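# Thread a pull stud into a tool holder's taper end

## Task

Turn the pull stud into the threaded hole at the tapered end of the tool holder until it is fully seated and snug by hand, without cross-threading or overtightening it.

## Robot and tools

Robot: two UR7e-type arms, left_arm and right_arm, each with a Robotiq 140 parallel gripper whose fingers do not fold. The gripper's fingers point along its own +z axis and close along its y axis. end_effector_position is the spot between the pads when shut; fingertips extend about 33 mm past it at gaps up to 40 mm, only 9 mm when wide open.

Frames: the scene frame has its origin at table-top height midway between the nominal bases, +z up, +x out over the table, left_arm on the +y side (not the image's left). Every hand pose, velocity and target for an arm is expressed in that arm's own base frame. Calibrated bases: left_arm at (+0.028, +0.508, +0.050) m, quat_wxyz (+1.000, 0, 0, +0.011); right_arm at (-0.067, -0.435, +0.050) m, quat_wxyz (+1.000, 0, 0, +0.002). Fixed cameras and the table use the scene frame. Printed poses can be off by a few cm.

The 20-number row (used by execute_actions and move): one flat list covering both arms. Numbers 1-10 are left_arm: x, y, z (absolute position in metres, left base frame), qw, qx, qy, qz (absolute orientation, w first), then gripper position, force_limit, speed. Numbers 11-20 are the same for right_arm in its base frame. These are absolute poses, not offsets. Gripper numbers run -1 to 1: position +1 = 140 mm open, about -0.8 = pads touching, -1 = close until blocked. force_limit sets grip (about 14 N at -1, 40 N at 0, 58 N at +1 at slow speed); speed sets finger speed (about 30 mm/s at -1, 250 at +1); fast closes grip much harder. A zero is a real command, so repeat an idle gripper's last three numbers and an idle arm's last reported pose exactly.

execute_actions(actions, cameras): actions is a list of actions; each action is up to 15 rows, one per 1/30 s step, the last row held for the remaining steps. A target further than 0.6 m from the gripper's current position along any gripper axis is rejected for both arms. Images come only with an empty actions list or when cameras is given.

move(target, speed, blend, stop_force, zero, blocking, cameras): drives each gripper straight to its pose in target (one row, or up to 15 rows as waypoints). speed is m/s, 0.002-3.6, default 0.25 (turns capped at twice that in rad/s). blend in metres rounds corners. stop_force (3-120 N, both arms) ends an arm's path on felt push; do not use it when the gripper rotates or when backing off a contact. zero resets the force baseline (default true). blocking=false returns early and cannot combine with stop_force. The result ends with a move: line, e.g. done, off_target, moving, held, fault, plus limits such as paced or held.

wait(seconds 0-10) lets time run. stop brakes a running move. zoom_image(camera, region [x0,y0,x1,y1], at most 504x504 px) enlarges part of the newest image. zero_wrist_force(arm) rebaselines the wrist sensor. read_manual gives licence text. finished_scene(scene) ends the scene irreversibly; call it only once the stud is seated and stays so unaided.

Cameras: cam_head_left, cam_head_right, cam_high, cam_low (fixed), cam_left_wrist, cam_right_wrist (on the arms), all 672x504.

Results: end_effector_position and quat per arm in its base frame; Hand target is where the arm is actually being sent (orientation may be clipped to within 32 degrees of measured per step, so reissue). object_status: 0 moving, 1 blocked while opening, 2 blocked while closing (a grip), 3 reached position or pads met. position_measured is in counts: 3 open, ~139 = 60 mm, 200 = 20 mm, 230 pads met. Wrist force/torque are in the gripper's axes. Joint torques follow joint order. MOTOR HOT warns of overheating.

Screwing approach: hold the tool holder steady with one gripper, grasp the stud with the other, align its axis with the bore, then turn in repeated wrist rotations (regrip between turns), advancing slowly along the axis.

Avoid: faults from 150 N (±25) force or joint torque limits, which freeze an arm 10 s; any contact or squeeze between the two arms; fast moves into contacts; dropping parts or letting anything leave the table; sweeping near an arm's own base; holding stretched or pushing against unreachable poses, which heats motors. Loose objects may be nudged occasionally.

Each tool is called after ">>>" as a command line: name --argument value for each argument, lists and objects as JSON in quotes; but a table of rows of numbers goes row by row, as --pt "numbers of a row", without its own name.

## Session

>>> execute_actions --actions '[]'

Scene clock: 0.00 s.
left_arm: end_effector_position=(+0.1357, +0.0020, +0.3243) position_measured=3 object_status=3 end_effector_quat_wxyz=(+0.678, -0.075, -0.663, +0.310) | right_arm: end_effector_position=(+0.3914, +0.1795, +0.1970) position_measured=3 object_status=3 end_effector_quat_wxyz=(+0.063, +0.860, +0.288, +0.417)
Joint positions: left_arm=[-0.083 -1.361 1.865 -0.383 -1.967 0.588] | right_arm=[0.033 -2.196 2.688 -2.928 -1.464 2.578]
Joint velocities: within noise
Joint torques (N m): no reading
Wrist force (N): no reading
Wrist torque (N m): no reading
Wrist force, peak (N): no reading
Hand target: left_arm +0.1357, +0.0020, +0.3243; +0.678, -0.075, -0.663, +0.310 | right_arm +0.3914, +0.1795, +0.1970; +0.063, +0.860, +0.288, +0.417
Tool commands: left_gripper/position=+1.0 left_gripper/force_limit=+1.0 left_gripper/speed=+1.0 right_gripper/position=+1.0 right_gripper/force_limit=+1.0 right_gripper/speed=+1.0

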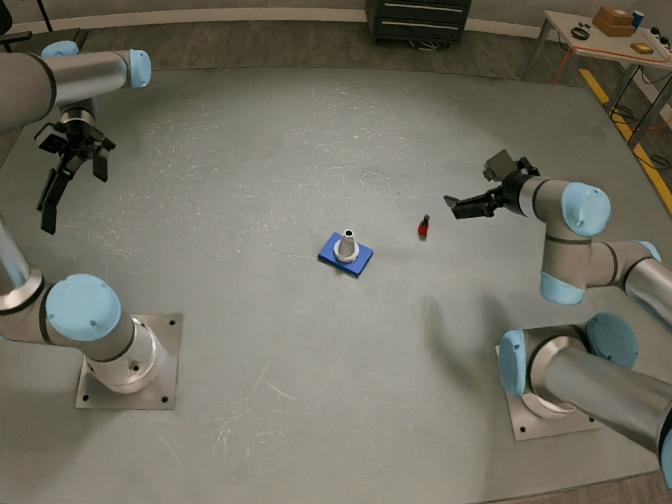

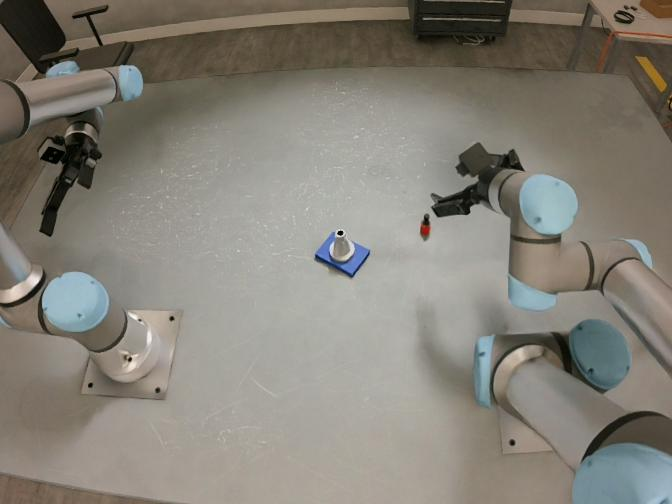

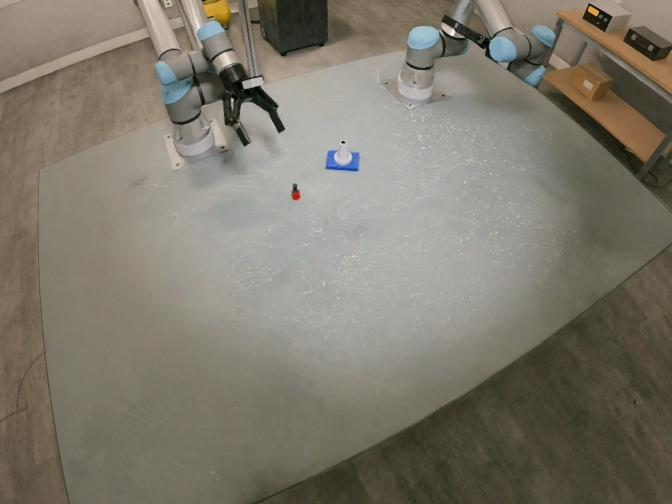

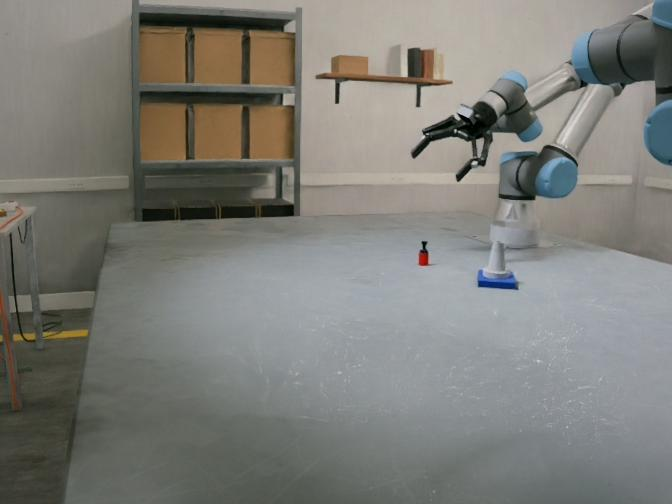

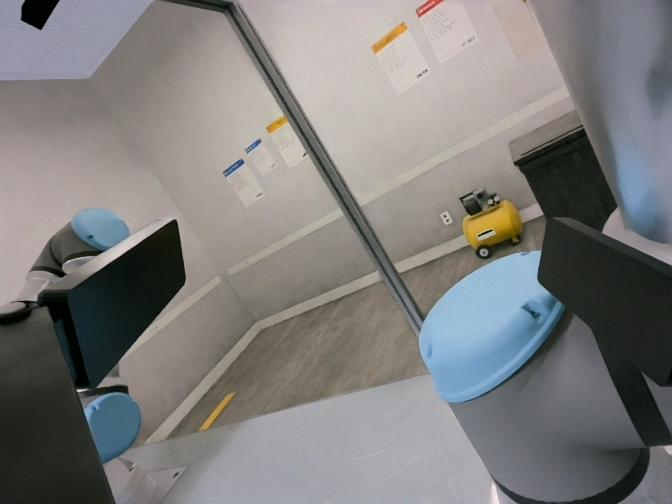

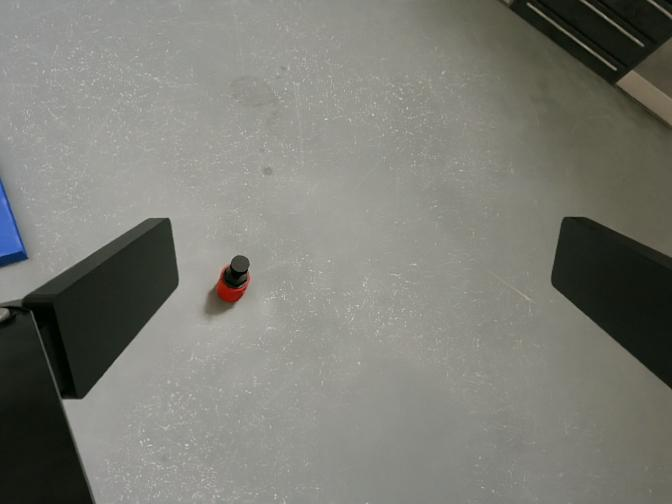

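>>> move --target '[0.1357,0.0020,0.3243,0.678,-0.075,-0.663,0.310,1,1,1,0.34,0.30,0.25,0,1,0,0,1,1,1]' --speed 0.4 --cameras '["cam_right_wrist"]'

Scene clock: 7.33 s.
left_arm: end_effector_position=(+0.1357, +0.0020, +0.3243) position_measured=3 object_status=3 end_effector_quat_wxyz=(+0.678, -0.075, -0.663, +0.310) | right_arm: end_effector_position=(+0.3401, +0.3000, +0.2499) position_measured=3 object_status=3 end_effector_quat_wxyz=(+0.000, +1.000, +0.000, +0.000)
Joint positions: left_arm=[-0.083 -1.361 1.865 -0.384 -1.967 0.588] | right_arm=[0.425 -1.707 1.765 -1.628 -1.571 3.566]
Joint torques (N m): left_arm=[10.2 -36.03 -24.33 -0.28 -0.95 -1.84] | right_arm=[1.92 -25.98 -31.54 -1.41 -0.69 0.26]
Wrist force (N): left_arm=[-0.2 0.3 -0.1] | right_arm=[-2.0 0.8 -1.2]
Wrist torque (N m): left_arm=[0.05 0.05 0.05] | right_arm=[0.19 0.20 0.34]
Wrist force, peak (N): left_arm=[-0.3 0.6 0.1] | right_arm=[-2.0 0.8 -1.2]
Hand target: left_arm +0.1357, +0.0020, +0.3243; +0.678, -0.075, -0.663, +0.310 | right_arm +0.3400, +0.3000, +0.2500; +0.000, +1.000, +0.000, +0.000
Off the commanded pose: left_arm 0.000 m, 0 deg | right_arm 0.000 m, 0 deg.
move: done
Images, in order (width x height): cam_right_wrist 672x504.

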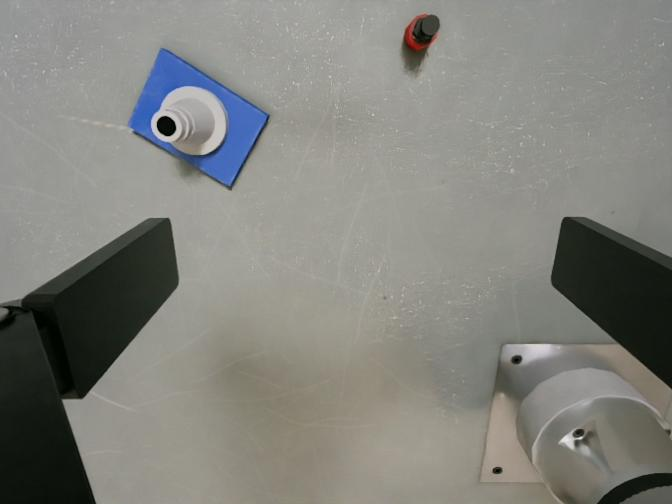

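>>> move --target '[0.1357,0.0020,0.3243,0.678,-0.075,-0.663,0.310,1,1,1,0.3975,0.227,0.05,0,1,0,0,1,1,1]' --speed 0.4 --cameras '["cam_right_wrist"]'

>>> zoom_image --camera "cam_right_wrist" --region '[270, 40, 410, 180]'

>>> zoom_image --camera "cam_right_wrist" --region '[300, 70, 380, 150]'

Scene clock: 16.60 s.
left_arm: end_effector_position=(+0.1357, +0.0020, +0.3243) position_measured=3 object_status=3 end_effector_quat_wxyz=(+0.678, -0.075, -0.663, +0.310) | right_arm: end_effector_position=(+0.3975, +0.2271, +0.0501) position_measured=3 object_status=3 end_effector_quat_wxyz=(+0.000, +1.000, +0.000, +0.000)
Joint positions: left_arm=[-0.083 -1.361 1.865 -0.384 -1.967 0.588] | right_arm=[0.223 -1.529 2.143 -2.185 -1.571 3.365]
Joint torques (N m): left_arm=[9.97 -34.97 -24.65 0.1 -2.09 -1.27] | right_arm=[0.96 -22.16 -17.8 -4.42 -0.69 0]
Wrist force (N): left_arm=[0.1 -0.1 0.1] | right_arm=[-1.8 0.2 -0.7]
Wrist torque (N m): left_arm=[-0.02 -0.04 0.05] | right_arm=[0.12 0.17 0.28]
Wrist force, peak (N): left_arm=[0.0 0.6 -0.3] | right_arm=[-2.8 -0.3 -4.4]
Hand target: left_arm +0.1357, +0.0020, +0.3243; +0.678, -0.075, -0.663, +0.310 | right_arm +0.3975, +0.2270, +0.0500; +0.000, +1.000, +0.000, +0.000
Off the commanded pose: left_arm 0.000 m, 0 deg | right_arm 0.000 m, 0 deg.
move: done
Images, in order (width x height): cam_right_wrist 672x504.

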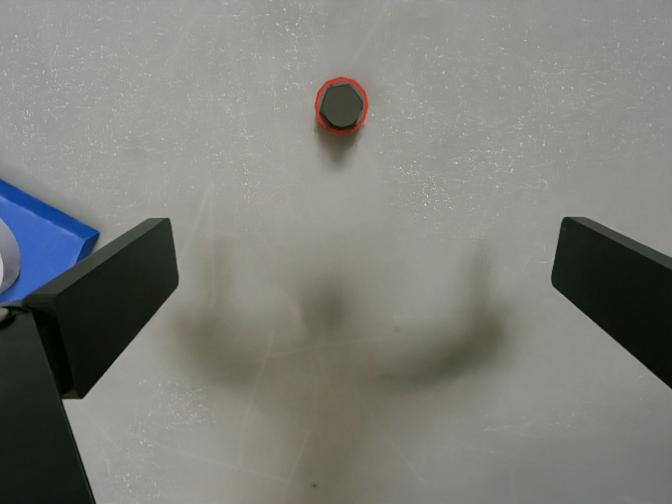

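Scaled by 3.600 from the camera's 672x504 image, which has a finer 960x720 frame.

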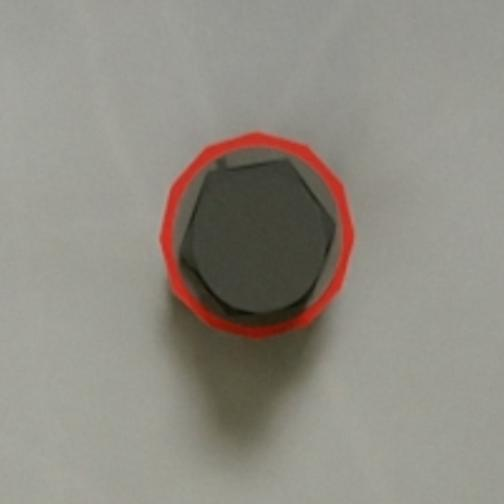

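Scaled by 6.300 from the camera's 672x504 image, which has a finer 960x720 frame.

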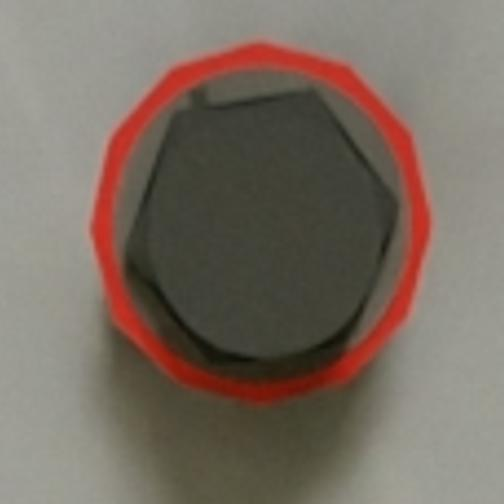

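>>> move --target '[0.1357,0.0020,0.3243,0.678,-0.075,-0.663,0.310,1,1,1,0.39,0.33,0.08,0,1,0,0,1,1,1]' --speed 0.4 --cameras '["cam_right_wrist"]'

>>> zoom_image --camera "cam_right_wrist" --region '[480, 30, 620, 170]'

>>> zoom_image --camera "cam_low" --region '[395, 225, 455, 285]'

Scene clock: 31.37 s.
left_arm: end_effector_position=(+0.1357, +0.0020, +0.3243) position_measured=3 object_status=3 end_effector_quat_wxyz=(+0.678, -0.075, -0.663, +0.310) | right_arm: end_effector_position=(+0.3900, +0.3299, +0.0799) position_measured=3 object_status=3 end_effector_quat_wxyz=(+0.000, +1.000, +0.000, +0.000)
Joint positions: left_arm=[-0.083 -1.361 1.865 -0.384 -1.967 0.588] | right_arm=[0.438 -1.448 1.963 -2.086 -1.571 3.58]
Joint torques (N m): left_arm=[9.9 -34.42 -24.43 0.27 -2 -0.68] | right_arm=[6.63 -38.52 -27.63 -3.56 1.11 0.37]
Wrist force (N): left_arm=[-0.1 0.4 0.3] | right_arm=[-1.8 0.5 -1.4]
Wrist torque (N m): left_arm=[0.08 0.02 0.06] | right_arm=[0.11 0.15 0.35]
Wrist force, peak (N): left_arm=[-0.5 0.4 0.0] | right_arm=[-2.2 -2.1 -2.1]
Hand target: left_arm +0.1357, +0.0020, +0.3243; +0.678, -0.075, -0.663, +0.310 | right_arm +0.3900, +0.3300, +0.0800; +0.000, +1.000, +0.000, +0.000
Off the commanded pose: left_arm 0.000 m, 0 deg | right_arm 0.000 m, 0 deg.
move: done
Images, in order (width x height): cam_right_wrist 672x504.

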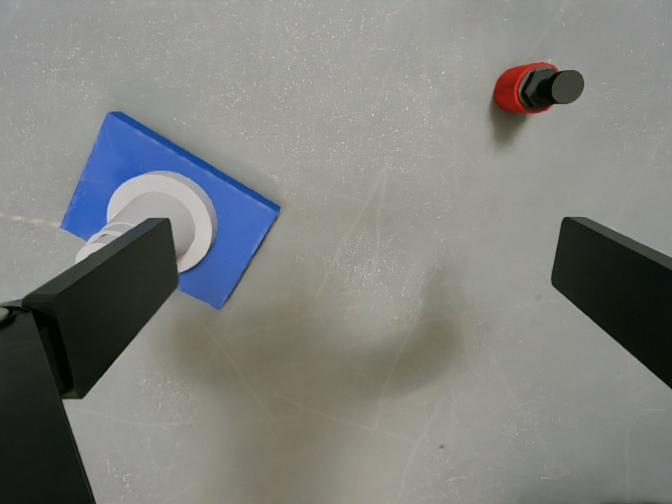

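Scaled by 3.600 from the camera's 672x504 image, which has a finer 960x720 frame.

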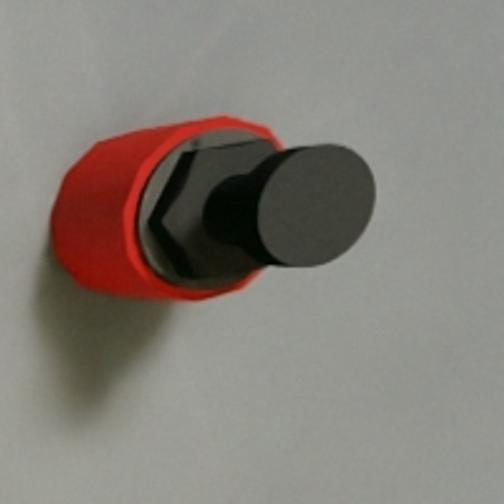

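This scene's latest camera images include none from cam_low. They are from: cam_right_wrist. cam_low's image comes with the result of a call that names it in "cameras".

>>> move --pt "0.1357 0.0020 0.3243 0.678 -0.075 -0.663 0.310 1 1 1 0.449 0.2335 0.08 0 0.9848 -0.1736 0 1 1 1" --pt "0.1357 0.0020 0.3243 0.678 -0.075 -0.663 0.310 1 1 1 0.449 0.2335 0.0168 0 0.9848 -0.1736 0 1 1 1" --pt "0.1357 0.0020 0.3243 0.678 -0.075 -0.663 0.310 1 1 1 0.449 0.2335 0.0168 0 0.9848 -0.1736 0 -0.35 -1 -0.7" --cameras '["cam_right_wrist","cam_low"]'

>>> zoom_image --camera "cam_right_wrist" --region '[280, 160, 440, 300]'

>>> zoom_image --camera "cam_low" --region '[390, 210, 460, 280]'

Scene clock: 45.77 s.
left_arm: end_effector_position=(+0.1357, +0.0020, +0.3243) position_measured=3 object_status=3 end_effector_quat_wxyz=(+0.678, -0.075, -0.663, +0.310) | right_arm: end_effector_position=(+0.4490, +0.2335, +0.0168) position_measured=173 object_status=3 end_effector_quat_wxyz=(+0.000, +0.985, -0.174, +0.000)
Joint positions: left_arm=[-0.083 -1.361 1.865 -0.384 -1.967 0.588] | right_arm=[0.213 -1.365 2.058 -2.264 -1.571 3.704]
Joint torques (N m): left_arm=[10.09 -33.67 -24.36 0.5 -2.11 0.39] | right_arm=[8.26 -17.26 -13.5 -4.4 0.22 0.85]
Wrist force (N): left_arm=[0.0 0.4 -0.1] | right_arm=[-1.8 -0.1 -0.9]
Wrist torque (N m): left_arm=[0.09 -0.02 0.06] | right_arm=[0.04 0.15 0.35]
Wrist force, peak (N): left_arm=[0.1 0.7 0.2] | right_arm=[-1.7 0.3 -4.4]
Hand target: left_arm +0.1357, +0.0020, +0.3243; +0.678, -0.075, -0.663, +0.310 | right_arm +0.4490, +0.2335, +0.0168; +0.000, +0.985, -0.174, +0.000
Off the commanded pose: left_arm 0.000 m, 0 deg | right_arm 0.000 m, 0 deg.
move: done
Images, in order (width x height): cam_low 672x504, cam_right_wrist 672x504.

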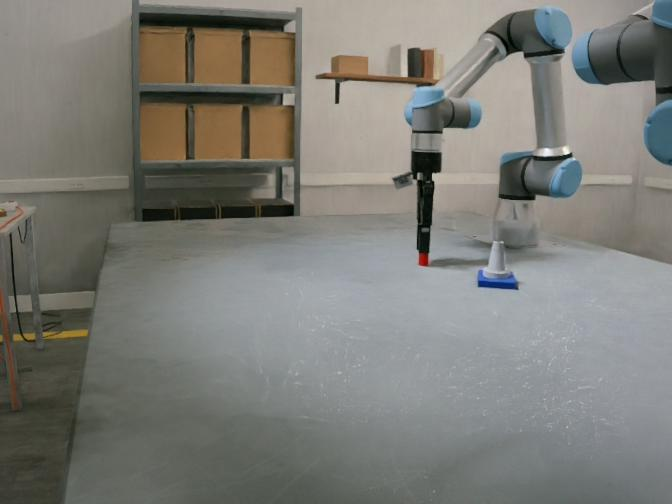

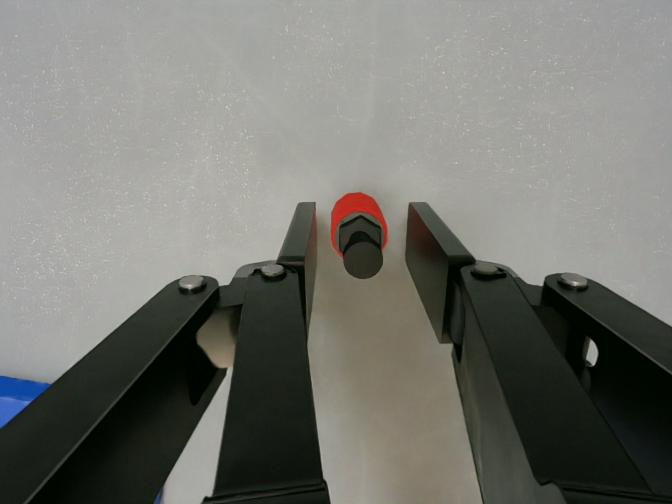

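Scaled by 3.150 from the camera's 672x504 image, which has a finer 960x720 frame.

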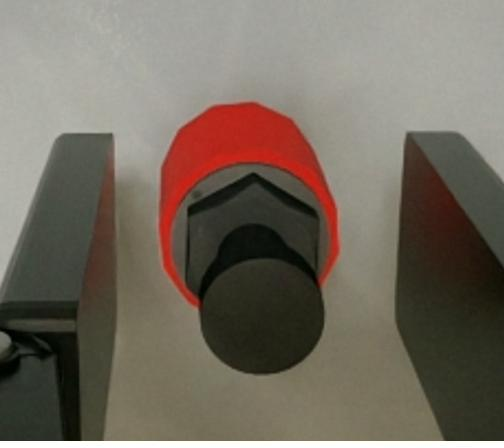

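Scaled by 7.200 from the camera's 672x504 image, which has a finer 960x720 frame.

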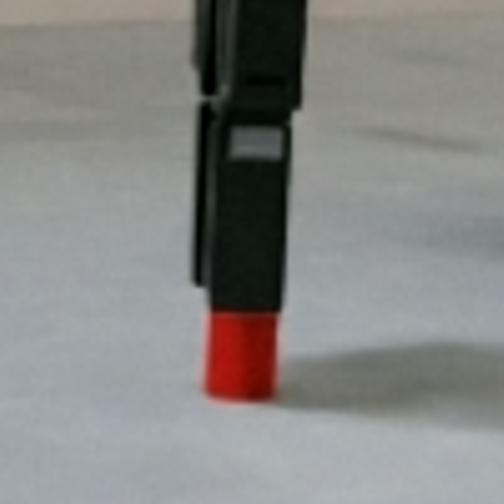

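>>> move --pt "0.1357 0.0020 0.3243 0.678 -0.075 -0.663 0.310 1 1 1 0.4481 0.2335 0.0168 0 0.9848 -0.1736 0 -0.35 -1 -0.7" --pt "0.1357 0.0020 0.3243 0.678 -0.075 -0.663 0.310 1 1 1 0.4481 0.2335 0.0168 0 0.9848 -0.1736 0 -1 0.5 -1"

>>> wait --seconds 1 --cameras '["cam_right_wrist"]'

>>> zoom_image --camera "cam_right_wrist" --region '[300, 160, 420, 290]'

Scene clock: 58.77 s.
left_arm: end_effector_position=(+0.1357, +0.0020, +0.3243) position_measured=3 object_status=3 end_effector_quat_wxyz=(+0.678, -0.075, -0.663, +0.310) | right_arm: end_effector_position=(+0.4481, +0.2335, +0.0168) position_measured=208 object_status=0 end_effector_quat_wxyz=(+0.000, +0.985, -0.174, +0.000)
Joint positions: left_arm=[-0.083 -1.361 1.865 -0.384 -1.967 0.588] | right_arm=[0.213 -1.367 2.06 -2.265 -1.571 3.704]
Joint torques (N m): left_arm=[9.63 -32.75 -24.27 0.95 -2.01 1.19] | right_arm=[-0.12 -36.3 -25.32 -0.54 -1.73 0.88]
Wrist force (N): left_arm=[-0.1 0.3 0.1] | right_arm=[-5.4 -5.2 -10.5]
Wrist torque (N m): left_arm=[0.06 0.02 0.05] | right_arm=[0.24 0.16 0.33]
Wrist force, peak (N): left_arm=[0.0 0.6 -0.2] | right_arm=[-5.7 -5.3 -10.7]
Hand target: left_arm +0.1357, +0.0020, +0.3243; +0.678, -0.075, -0.663, +0.310 | right_arm +0.4481, +0.2335, +0.0168; +0.000, +0.985, -0.174, +0.000
Off the commanded pose: left_arm 0.000 m, 0 deg | right_arm 0.000 m, 0 deg.
move: done

Scene clock: 59.77 s.
left_arm: end_effector_position=(+0.1357, +0.0020, +0.3243) position_measured=3 object_status=3 end_effector_quat_wxyz=(+0.678, -0.075, -0.663, +0.310) | right_arm: end_effector_position=(+0.4481, +0.2335, +0.0168) position_measured=208 object_status=2 end_effector_quat_wxyz=(+0.000, +0.985, -0.174, +0.000)
Joint positions: left_arm=[-0.083 -1.361 1.865 -0.384 -1.967 0.588] | right_arm=[0.213 -1.367 2.06 -2.264 -1.571 3.704]
Joint torques (N m): left_arm=[9.17 -33.23 -24.31 1 -1.93 1.33] | right_arm=[-8.22 -28.25 -26.15 -0.39 -1.72 0.45]
Wrist force (N): left_arm=[-0.1 0.1 0.0] | right_arm=[-5.6 -5.3 -9.2]
Wrist torque (N m): left_arm=[0.03 0.01 0.07] | right_arm=[0.23 0.21 0.34]
Wrist force, peak (N): left_arm=[-0.3 0.5 -0.3] | right_arm=[-5.6 -5.4 -10.6]
Hand target: left_arm +0.1357, +0.0020, +0.3243; +0.678, -0.075, -0.663, +0.310 | right_arm +0.4481, +0.2335, +0.0168; +0.000, +0.985, -0.174, +0.000
Tool commands: left_gripper/position=+1.0 left_gripper/force_limit=+1.0 left_gripper/speed=+1.0 right_gripper/position=-1.0 right_gripper/force_limit=+0.5 right_gripper/speed=-1.0
Off the commanded pose: left_arm 0.000 m, 0 deg | right_arm 0.000 m, 0 deg.
wait: 1.00 s; at rest by 0.17 s
Images, in order (width x height): cam_right_wrist 672x504.

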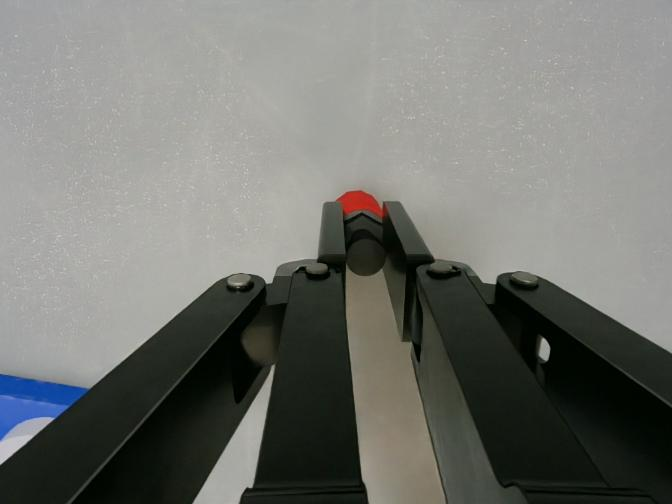

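Scaled by 3.877 from the camera's 672x504 image, which has a finer 960x720 frame.

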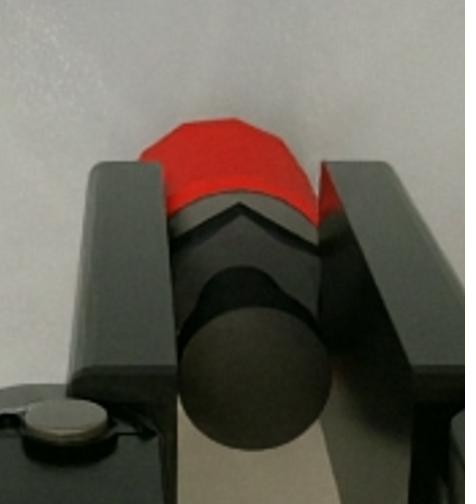

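>>> move --pt "0.1357 0.0020 0.3243 0.678 -0.075 -0.663 0.310 1 1 1 0.4481 0.2335 0.11 0 0.9848 -0.1736 0 -1 0.5 -1" --pt "0.1357 0.0020 0.3243 0.678 -0.075 -0.663 0.310 1 1 1 0.3225 0.4334 0.12 0 1 0 0 -1 0.5 -1" --speed '[0.08,0.25]' --cameras '["cam_right_wrist","cam_low"]'

>>> zoom_image --camera "cam_right_wrist" --region '[270, 40, 410, 180]'

>>> zoom_image --camera "cam_low" --region '[445, 200, 545, 300]'

Scene clock: 68.97 s.
left_arm: end_effector_position=(+0.1357, +0.0020, +0.3243) position_measured=3 object_status=3 end_effector_quat_wxyz=(+0.678, -0.075, -0.663, +0.310) | right_arm: end_effector_position=(+0.3226, +0.4333, +0.1199) position_measured=208 object_status=2 end_effector_quat_wxyz=(+0.000, +1.000, +0.000, +0.000)
Joint positions: left_arm=[-0.083 -1.361 1.865 -0.384 -1.967 0.588] | right_arm=[0.682 -1.424 1.821 -1.968 -1.571 3.823]
Joint torques (N m): left_arm=[9.46 -32.49 -24.04 1.29 -2.09 1.41] | right_arm=[6.58 -43.69 -19.28 -4.42 -1.91 -1.31]
Wrist force (N): left_arm=[-0.3 0.5 -0.1] | right_arm=[-2.0 0.5 -1.1]
Wrist torque (N m): left_arm=[0.09 0.05 0.06] | right_arm=[0.13 0.18 0.25]
Wrist force, peak (N): left_arm=[0.1 0.5 0.3] | right_arm=[-5.8 -5.0 -10.1]
Hand target: left_arm +0.1357, +0.0020, +0.3243; +0.678, -0.075, -0.663, +0.310 | right_arm +0.3225, +0.4334, +0.1200; +0.000, +1.000, +0.000, +0.000
Off the commanded pose: left_arm 0.000 m, 0 deg | right_arm 0.000 m, 0 deg.
move: done
Images, in order (width x height): cam_low 672x504, cam_right_wrist 672x504.

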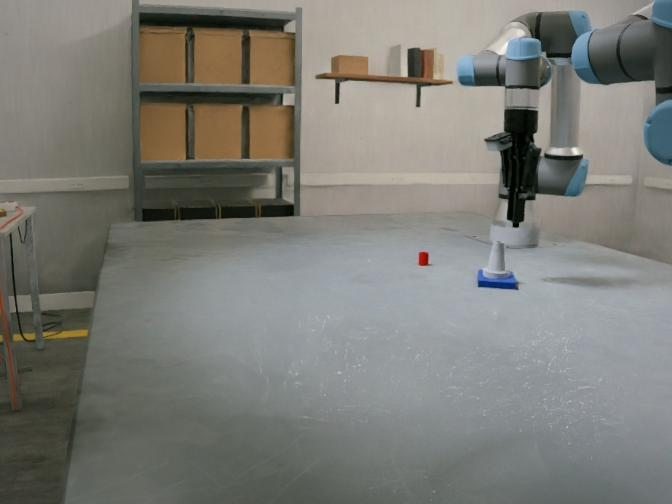

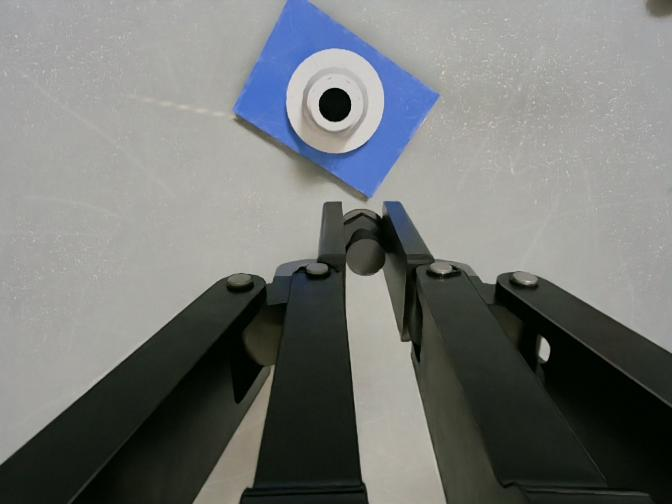

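Scaled by 3.600 from the camera's 672x504 image, which has a finer 960x720 frame.

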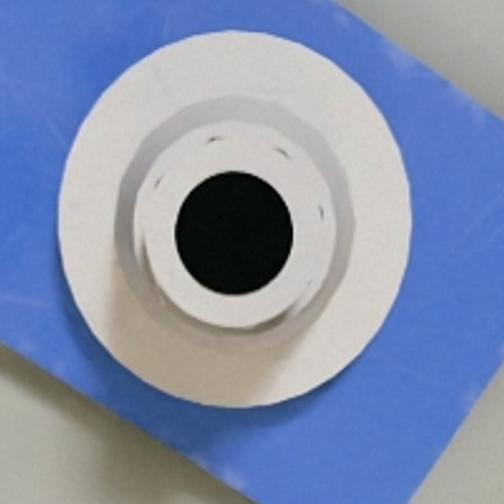

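Scaled by 5.040 from the camera's 672x504 image, which has a finer 960x720 frame.

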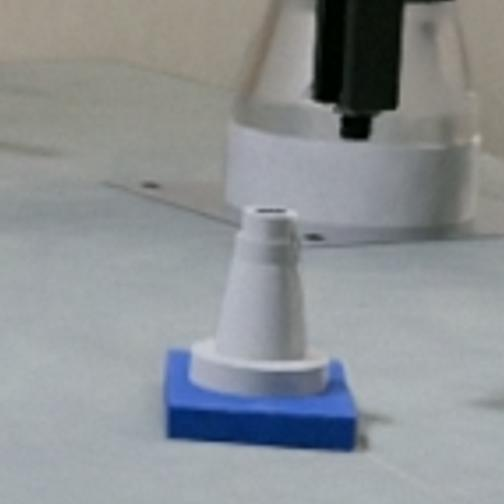

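>>> move --pt "0.1357 0.0020 0.3243 0.678 -0.075 -0.663 0.310 1 1 1 0.3731 0.4430 0.12 0 0.0872 0.9962 0 -1 0.5 -1" --pt "0.1357 0.0020 0.3243 0.678 -0.075 -0.663 0.310 1 1 1 0.3731 0.4430 0.12 0 -0.9848 0.1736 0 -1 0.5 -1" --pt "0.1357 0.0020 0.3243 0.678 -0.075 -0.663 0.310 1 1 1 0.3731 0.4430 0.101 0 -0.2588 -0.9659 0 -1 0.5 -1" --speed 1.3

>>> zero_wrist_force --arm "right_arm"

>>> move --target '[0.1357,0.0020,0.3243,0.678,-0.075,-0.663,0.310,1,1,1,0.3731,0.4430,0.085,0,-0.2588,-0.9659,0,-1,0.5,-1]' --speed 0.006 --stop_force 4 --cameras '["cam_low","cam_right_wrist"]'

>>> zoom_image --camera "cam_low" --region '[460, 200, 530, 270]'

Scene clock: 89.13 s.
left_arm: end_effector_position=(+0.1357, +0.0020, +0.3243) position_measured=3 object_status=3 end_effector_quat_wxyz=(+0.678, -0.075, -0.663, +0.310) | right_arm: end_effector_position=(+0.3731, +0.4430, +0.1010) position_measured=208 object_status=2 end_effector_quat_wxyz=(+0.000, +0.259, +0.966, +0.000)
Joint positions: left_arm=[-0.083 -1.361 1.865 -0.384 -1.967 0.588] | right_arm=[0.639 -1.317 1.742 -1.996 -1.571 -5.121]
Joint torques (N m): left_arm=[9.74 -30.17 -23.75 1.77 -1.9 1.54] | right_arm=[-5.54 -28.11 -20.58 -2.94 0.34 -0.71]
Wrist force (N): left_arm=[-0.1 0.2 -0.1] | right_arm=[-2.0 0.5 -1.0]
Wrist torque (N m): left_arm=[0.05 0.02 0.06] | right_arm=[0.19 0.17 0.23]
Wrist force, peak (N): left_arm=[0.1 0.6 -0.4] | right_arm=[-2.3 0.6 -1.6]
Hand target: left_arm +0.1357, +0.0020, +0.3243; +0.678, -0.075, -0.663, +0.310 | right_arm +0.3731, +0.4430, +0.1010; +0.000, +0.259, +0.966, +0.000
Off the commanded pose: left_arm 0.000 m, 0 deg | right_arm 0.000 m, 0 deg.
move: done

Wrist force sensor zeroed.

Scene clock: 91.97 s.
left_arm: end_effector_position=(+0.1357, +0.0020, +0.3243) position_measured=3 object_status=3 end_effector_quat_wxyz=(+0.678, -0.075, -0.663, +0.310) | right_arm: end_effector_position=(+0.3731, +0.4430, +0.0909) position_measured=208 object_status=2 end_effector_quat_wxyz=(+0.000, +0.259, +0.966, +0.000)
Joint positions: left_arm=[-0.083 -1.361 1.865 -0.384 -1.967 0.588] | right_arm=[0.639 -1.307 1.757 -2.021 -1.571 -5.121]
Joint torques (N m): left_arm=[9.57 -29.46 -23.61 1.98 -2 1.47] | right_arm=[6.17 -45.89 -30.85 -1.44 -1.8 -1.35]
Wrist force (N, zeroed by zero_wrist_force on right_arm): left_arm=[0.0 0.4 -0.3] | right_arm=[-0.5 0.2 -2.7]
Wrist torque (N m, zeroed by zero_wrist_force on right_arm): left_arm=[0.07 -0.01 0.06] | right_arm=[-0.04 -0.05 -0.01]
Wrist force, peak (N, zeroed by zero_wrist_force on right_arm): left_arm=[-0.1 0.5 -0.2] | right_arm=[2.3 -0.6 -10.9]
Hand target: left_arm +0.1357, +0.0020, +0.3243; +0.678, -0.075, -0.663, +0.310 | right_arm +0.3731, +0.4430, +0.0910; +0.000, +0.259, +0.966, +0.000
Off the commanded pose: left_arm 0.000 m, 0 deg | right_arm 0.006 m, 0 deg.
move: contact (right_arm)
Images, in order (width x height): cam_low 672x504, cam_right_wrist 672x504.

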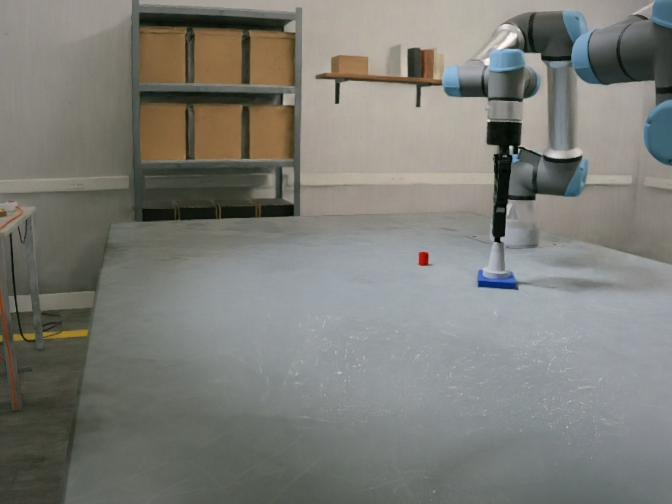

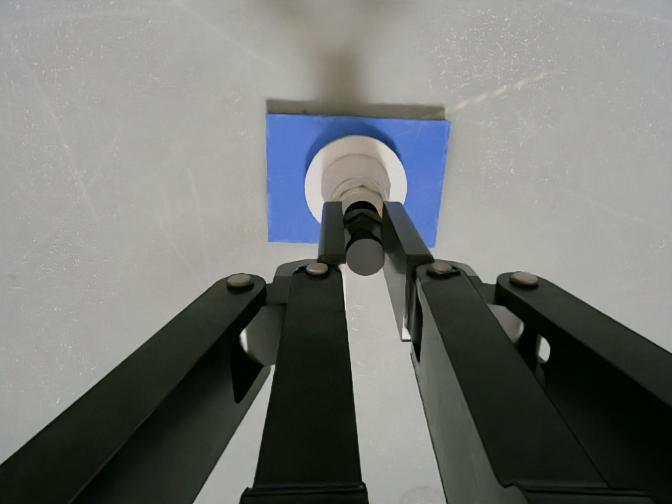

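Scaled by 7.200 from the camera's 672x504 image, which has a finer 960x720 frame.

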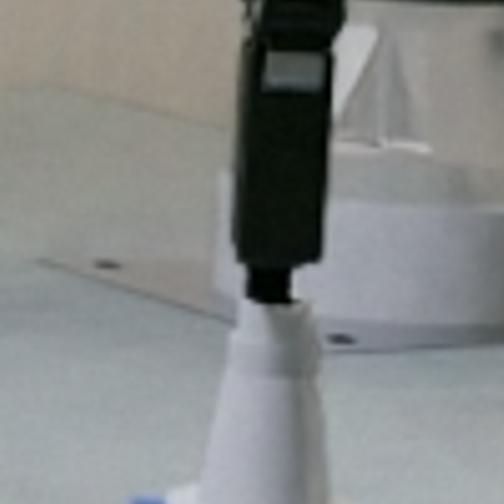

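>>> move --target '[0.1357,0.0020,0.3243,0.678,-0.075,-0.663,0.310,1,1,1,0.3731,0.4430,0.0908,0,-0.866,-0.5,0,-1,0.5,-1]' --speed 0.4

>>> move --target '[0.1357,0.0020,0.3243,0.678,-0.075,-0.663,0.310,1,1,1,0.3731,0.4430,0.0906,0,-0.9659,0.2588,0,-1,0.5,-1]' --speed 0.4

Scene clock: 103.27 s.
left_arm: end_effector_position=(+0.1357, +0.0020, +0.3243) position_measured=3 object_status=3 end_effector_quat_wxyz=(+0.678, -0.075, -0.663, +0.310) | right_arm: end_effector_position=(+0.3731, +0.4430, +0.0908) position_measured=208 object_status=2 end_effector_quat_wxyz=(+0.000, +0.866, +0.500, +0.000)
Joint positions: left_arm=[-0.083 -1.361 1.865 -0.384 -1.967 0.588] | right_arm=[0.639 -1.307 1.758 -2.022 -1.571 -3.55]
Joint torques (N m): left_arm=[9.6 -29.58 -23.99 2.31 -2.03 1.57] | right_arm=[9.1 -18.65 -29.87 -0.16 -0.17 0.81]
Wrist force (N, zeroed by zero_wrist_force on right_arm): left_arm=[0.0 0.3 -0.1] | right_arm=[0.3 1.4 -7.7]
Wrist torque (N m, zeroed by zero_wrist_force on right_arm): left_arm=[0.05 0.00 0.06] | right_arm=[-0.14 -0.10 0.11]
Wrist force, peak (N, zeroed by zero_wrist_force on right_arm): left_arm=[0.3 0.6 0.3] | right_arm=[1.8 1.4 -9.8]
Hand target: left_arm +0.1357, +0.0020, +0.3243; +0.678, -0.075, -0.663, +0.310 | right_arm +0.3731, +0.4430, +0.0908; +0.000, +0.866, +0.500, +0.000
Off the commanded pose: left_arm 0.000 m, 0 deg | right_arm 0.000 m, 0 deg.
move: done

Scene clock: 105.77 s.
left_arm: end_effector_position=(+0.1357, +0.0020, +0.3243) position_measured=3 object_status=3 end_effector_quat_wxyz=(+0.678, -0.075, -0.663, +0.310) | right_arm: end_effector_position=(+0.3731, +0.4430, +0.0906) position_measured=208 object_status=2 end_effector_quat_wxyz=(+0.000, +0.966, -0.259, +0.000)
Joint positions: left_arm=[-0.083 -1.361 1.865 -0.384 -1.967 0.588] | right_arm=[0.639 -1.307 1.758 -2.022 -1.571 -1.98]
Joint torques (N m): left_arm=[9.01 -28.19 -24.68 2.5 -2 1.59] | right_arm=[9.23 -21.86 -32.51 -1.62 -0.75 0.68]
Wrist force (N, zeroed by zero_wrist_force on right_arm): left_arm=[-0.2 0.0 0.1] | right_arm=[-0.2 0.3 -0.7]
Wrist torque (N m, zeroed by zero_wrist_force on right_arm): left_arm=[0.01 0.04 0.06] | right_arm=[0.05 -0.03 0.10]
Wrist force, peak (N, zeroed by zero_wrist_force on right_arm): left_arm=[-0.5 0.4 -0.3] | right_arm=[0.1 2.1 -10.8]
Hand target: left_arm +0.1357, +0.0020, +0.3243; +0.678, -0.075, -0.663, +0.310 | right_arm +0.3731, +0.4430, +0.0906; +0.000, +0.966, -0.259, +0.000
Off the commanded pose: left_arm 0.000 m, 0 deg | right_arm 0.000 m, 0 deg.
move: done

>>> move --pt "0.1357 0.0020 0.3243 0.678 -0.075 -0.663 0.310 1 1 1 0.3731 0.4430 0.0902 0 -0.5 0.866 0 -1 0.5 -1" --pt "0.1357 0.0020 0.3243 0.678 -0.075 -0.663 0.310 1 1 1 0.3731 0.4430 0.0896 0 0.2588 0.9659 0 -1 0.5 -1" --speed 0.5

>>> move --pt "0.1357 0.0020 0.3243 0.678 -0.075 -0.663 0.310 1 1 1 0.3731 0.4430 0.0891 0 0.866 0.5 0 -1 0.5 -1" --pt "0.1357 0.0020 0.3243 0.678 -0.075 -0.663 0.310 1 1 1 0.3731 0.4430 0.0886 0 0.9659 -0.2588 0 -1 0.5 -1" --speed 0.5

Scene clock: 116.73 s.
left_arm: end_effector_position=(+0.1357, +0.0020, +0.3243) position_measured=3 object_status=3 end_effector_quat_wxyz=(+0.678, -0.075, -0.663, +0.310) | right_arm: end_effector_position=(+0.3731, +0.4430, +0.0896) position_measured=208 object_status=2 end_effector_quat_wxyz=(+0.000, +0.259, +0.966, +0.000)
Joint positions: left_arm=[-0.083 -1.361 1.865 -0.384 -1.967 0.588] | right_arm=[0.639 -1.306 1.759 -2.025 -1.571 1.162]
Joint torques (N m): left_arm=[9.32 -27.17 -24.1 2.85 -2.16 1.63] | right_arm=[-5.62 -0.6 -15.14 2.63 -8.28 0.68]
Wrist force (N, zeroed by zero_wrist_force on right_arm): left_arm=[-0.2 0.2 0.1] | right_arm=[25.6 8.2 -40.2]
Wrist torque (N m, zeroed by zero_wrist_force on right_arm): left_arm=[0.05 0.04 0.06] | right_arm=[-0.46 -0.05 0.07]
Wrist force, peak (N, zeroed by zero_wrist_force on right_arm): left_arm=[0.6 0.4 -0.2] | right_arm=[26.2 9.0 -41.6]
Hand target: left_arm +0.1357, +0.0020, +0.3243; +0.678, -0.075, -0.663, +0.310 | right_arm +0.3731, +0.4430, +0.0896; +0.000, +0.259, +0.966, +0.000
Off the commanded pose: left_arm 0.000 m, 0 deg | right_arm 0.000 m, 0 deg.
move: done

Scene clock: 120.80 s.
left_arm: end_effector_position=(+0.1357, +0.0020, +0.3243) position_measured=3 object_status=3 end_effector_quat_wxyz=(+0.678, -0.075, -0.663, +0.310) | right_arm: end_effector_position=(+0.3731, +0.4430, +0.0886) position_measured=208 object_status=2 end_effector_quat_wxyz=(+0.000, +0.966, -0.259, +0.000)
Joint positions: left_arm=[-0.083 -1.361 1.865 -0.384 -1.967 0.588] | right_arm=[0.639 -1.304 1.761 -2.027 -1.571 4.304]
Joint torques (N m): left_arm=[9.56 -26.5 -23.65 3.14 -2.03 1.47] | right_arm=[-2.77 5.42 -12.34 1.75 -5.35 0.73]
Wrist force (N, zeroed by zero_wrist_force on right_arm): left_arm=[0.0 0.3 0.3] | right_arm=[-16.9 1.5 -52.7]
Wrist torque (N m, zeroed by zero_wrist_force on right_arm): left_arm=[0.06 -0.01 0.06] | right_arm=[0.09 0.26 0.04]
Wrist force, peak (N, zeroed by zero_wrist_force on right_arm): left_arm=[-0.4 0.4 0.2] | right_arm=[-16.8 1.1 -52.8]
Hand target: left_arm +0.1357, +0.0020, +0.3243; +0.678, -0.075, -0.663, +0.310 | right_arm +0.3731, +0.4430, +0.0886; +0.000, +0.966, -0.259, +0.000
Off the commanded pose: left_arm 0.000 m, 0 deg | right_arm 0.000 m, 0 deg.
move: done

>>> move --target '[0.1357,0.0020,0.3243,0.678,-0.075,-0.663,0.310,1,1,1,0.3731,0.4430,0.0886,0,0.5,-0.866,0,-1,0.5,-1]' --speed 0.4 --cameras '["cam_low","cam_right_wrist"]'

>>> zoom_image --camera "cam_low" --region '[460, 200, 530, 270]'

>>> zoom_image --camera "cam_right_wrist" --region '[300, 160, 420, 290]'

Scene clock: 131.67 s.
left_arm: end_effector_position=(+0.1357, +0.0020, +0.3243) position_measured=3 object_status=3 end_effector_quat_wxyz=(+0.678, -0.075, -0.663, +0.310) | right_arm: end_effector_position=(+0.3731, +0.4430, +0.0887) position_measured=208 object_status=2 end_effector_quat_wxyz=(+0.000, -0.500, +0.866, +0.000)
Joint positions: left_arm=[-0.083 -1.361 1.865 -0.384 -1.967 0.588] | right_arm=[0.639 -1.305 1.761 -2.027 -1.571 5.874]
Joint torques (N m): left_arm=[9.44 -25.98 -23.93 3.39 -2.09 1.52] | right_arm=[-6.9 -16.7 -40.3 -11.42 -5.57 0.69]
Wrist force (N, zeroed by zero_wrist_force on right_arm): left_arm=[0.0 0.1 0.1] | right_arm=[24.2 22.5 -16.7]
Wrist torque (N m, zeroed by zero_wrist_force on right_arm): left_arm=[0.03 -0.01 0.06] | right_arm=[-1.10 -0.37 0.01]
Wrist force, peak (N, zeroed by zero_wrist_force on right_arm): left_arm=[-0.4 0.4 0.3] | right_arm=[-21.2 4.5 -58.8]
Hand target: left_arm +0.1357, +0.0020, +0.3243; +0.678, -0.075, -0.663, +0.310 | right_arm +0.3731, +0.4430, +0.0886; +0.000, -0.500, +0.866, +0.000
Off the commanded pose: left_arm 0.000 m, 0 deg | right_arm 0.000 m, 0 deg.
move: done
Images, in order (width x height): cam_low 672x504, cam_right_wrist 672x504.

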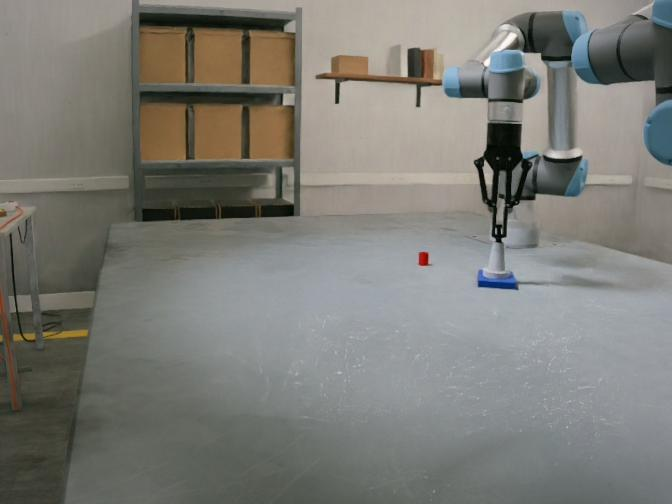

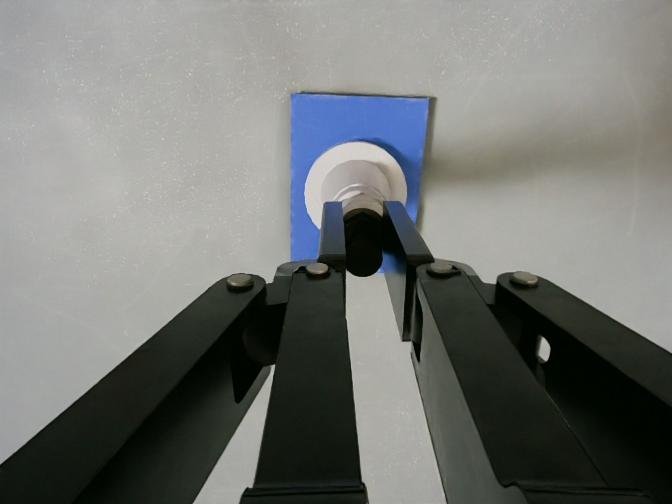

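Scaled by 7.200 from the camera's 672x504 image, which has a finer 960x720 frame.

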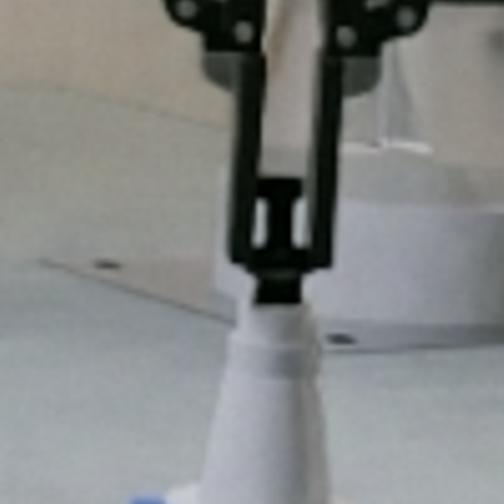

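Scaled by 3.877 from the camera's 672x504 image, which has a finer 960x720 frame.

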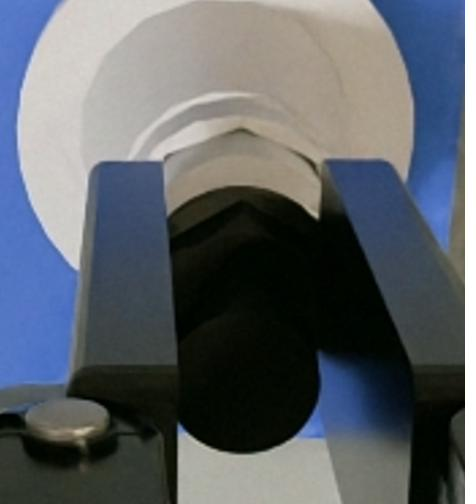

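>>> move --target '[0.1357,0.0020,0.3243,0.678,-0.075,-0.663,0.310,1,1,1,0.3725,0.4431,0.0886,0,-0.5,0.866,0,-1,0.5,-1]' --speed 0.01

>>> move --pt "0.1357 0.0020 0.3243 0.678 -0.075 -0.663 0.310 1 1 1 0.3725 0.4431 0.0886 0 -0.5 0.866 0 -0.5 0.5 -0.8" --pt "0.1357 0.0020 0.3243 0.678 -0.075 -0.663 0.310 1 1 1 0.3725 0.4431 0.0886 0 0.9659 0.2588 0 -0.5 0.5 -0.8" --pt "0.1357 0.0020 0.3243 0.678 -0.075 -0.663 0.310 1 1 1 0.3725 0.4431 0.0886 0 0 1 0 -0.5 0.5 -0.8" --pt "0.1357 0.0020 0.3243 0.678 -0.075 -0.663 0.310 1 1 1 0.3725 0.4431 0.0886 0 -0.9659 0.2588 0 -0.5 0.5 -0.8" --pt "0.1357 0.0020 0.3243 0.678 -0.075 -0.663 0.310 1 1 1 0.3725 0.4431 0.0886 0 -0.5 -0.866 0 -0.5 0.5 -0.8" --speed 1.4 --cameras '["cam_low","cam_right_wrist"]'

>>> zoom_image --camera "cam_low" --region '[460, 200, 530, 270]'

>>> zoom_image --camera "cam_right_wrist" --region '[300, 160, 420, 290]'

Scene clock: 147.47 s.
left_arm: end_effector_position=(+0.1357, +0.0020, +0.3243) position_measured=3 object_status=3 end_effector_quat_wxyz=(+0.678, -0.075, -0.663, +0.310) | right_arm: end_effector_position=(+0.3725, +0.4431, +0.0886) position_measured=208 object_status=2 end_effector_quat_wxyz=(+0.000, -0.500, +0.866, +0.000)
Joint positions: left_arm=[-0.083 -1.361 1.865 -0.384 -1.967 0.588] | right_arm=[0.639 -1.305 1.762 -2.027 -1.571 5.875]
Joint torques (N m): left_arm=[9.16 -25.82 -23.89 3.68 -2.14 1.6] | right_arm=[2.7 -43.61 -20.35 -8.32 -3.04 1.32]
Wrist force (N, zeroed by zero_wrist_force on right_arm): left_arm=[0.0 0.3 0.0] | right_arm=[17.0 10.8 -12.1]
Wrist torque (N m, zeroed by zero_wrist_force on right_arm): left_arm=[0.08 0.00 0.06] | right_arm=[-0.57 -0.32 -0.06]
Wrist force, peak (N, zeroed by zero_wrist_force on right_arm): left_arm=[-0.5 0.3 0.2] | right_arm=[24.7 22.6 -24.8]
Hand target: left_arm +0.1357, +0.0020, +0.3243; +0.678, -0.075, -0.663, +0.310 | right_arm +0.3725, +0.4431, +0.0886; +0.000, -0.500, +0.866, +0.000
Off the commanded pose: left_arm 0.000 m, 0 deg | right_arm 0.000 m, 0 deg.
move: done

Scene clock: 154.63 s.
left_arm: end_effector_position=(+0.1357, +0.0020, +0.3243) position_measured=3 object_status=3 end_effector_quat_wxyz=(+0.678, -0.075, -0.663, +0.310) | right_arm: end_effector_position=(+0.3725, +0.4431, +0.0886) position_measured=192 object_status=3 end_effector_quat_wxyz=(+0.000, +0.500, +0.866, +0.000)
Joint positions: left_arm=[-0.083 -1.361 1.865 -0.384 -1.967 0.588] | right_arm=[0.639 -1.305 1.762 -2.027 -1.571 -4.596]
Joint torques (N m): left_arm=[9.58 -25.48 -23.68 4 -2.01 1.62] | right_arm=[-5.6 -46.53 -17.14 -1.37 0.44 -0.75]
Wrist force (N, zeroed by zero_wrist_force on right_arm): left_arm=[-0.1 0.2 -0.2] | right_arm=[0.3 -1.5 0.4]
Wrist torque (N m, zeroed by zero_wrist_force on right_arm): left_arm=[0.04 0.01 0.06] | right_arm=[-0.34 -0.11 -0.02]
Wrist force, peak (N, zeroed by zero_wrist_force on right_arm): left_arm=[-0.4 0.5 -0.3] | right_arm=[17.1 10.8 -11.9]
Hand target: left_arm +0.1357, +0.0020, +0.3243; +0.678, -0.075, -0.663, +0.310 | right_arm +0.3725, +0.4431, +0.0886; +0.000, +0.500, +0.866, +0.000
Off the commanded pose: left_arm 0.000 m, 0 deg | right_arm 0.000 m, 0 deg.
move: done
Images, in order (width x height): cam_low 672x504, cam_right_wrist 672x504.

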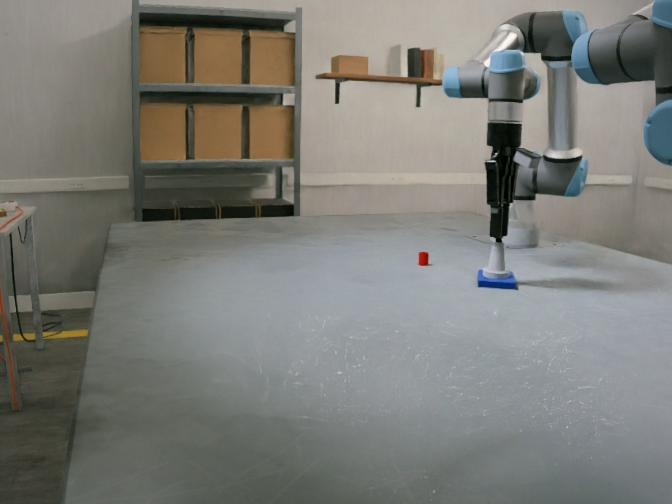

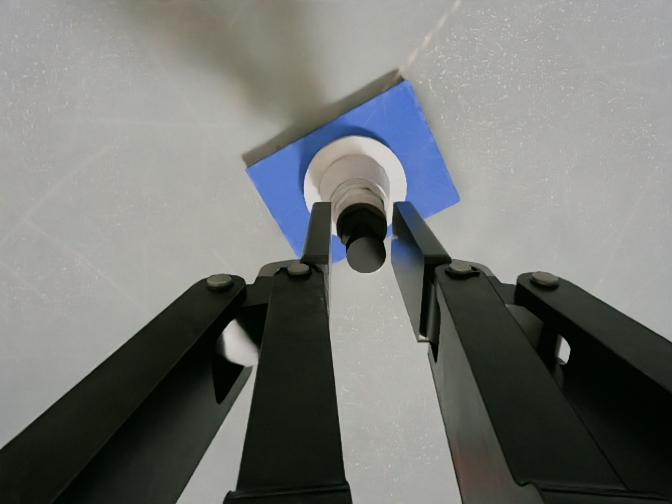

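Scaled by 7.200 from the camera's 672x504 image, which has a finer 960x720 frame.

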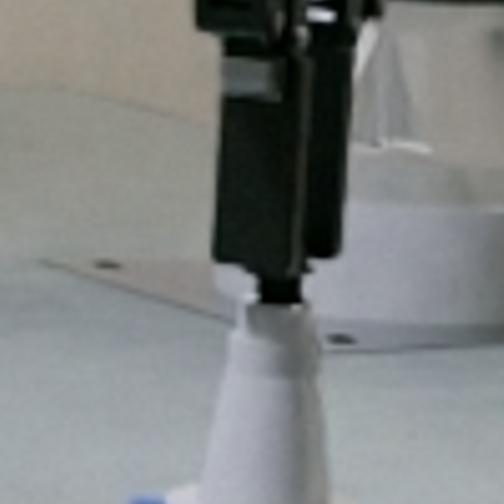

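Scaled by 3.877 from the camera's 672x504 image, which has a finer 960x720 frame.

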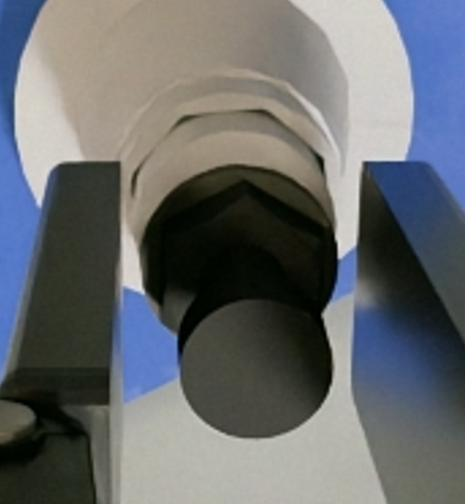

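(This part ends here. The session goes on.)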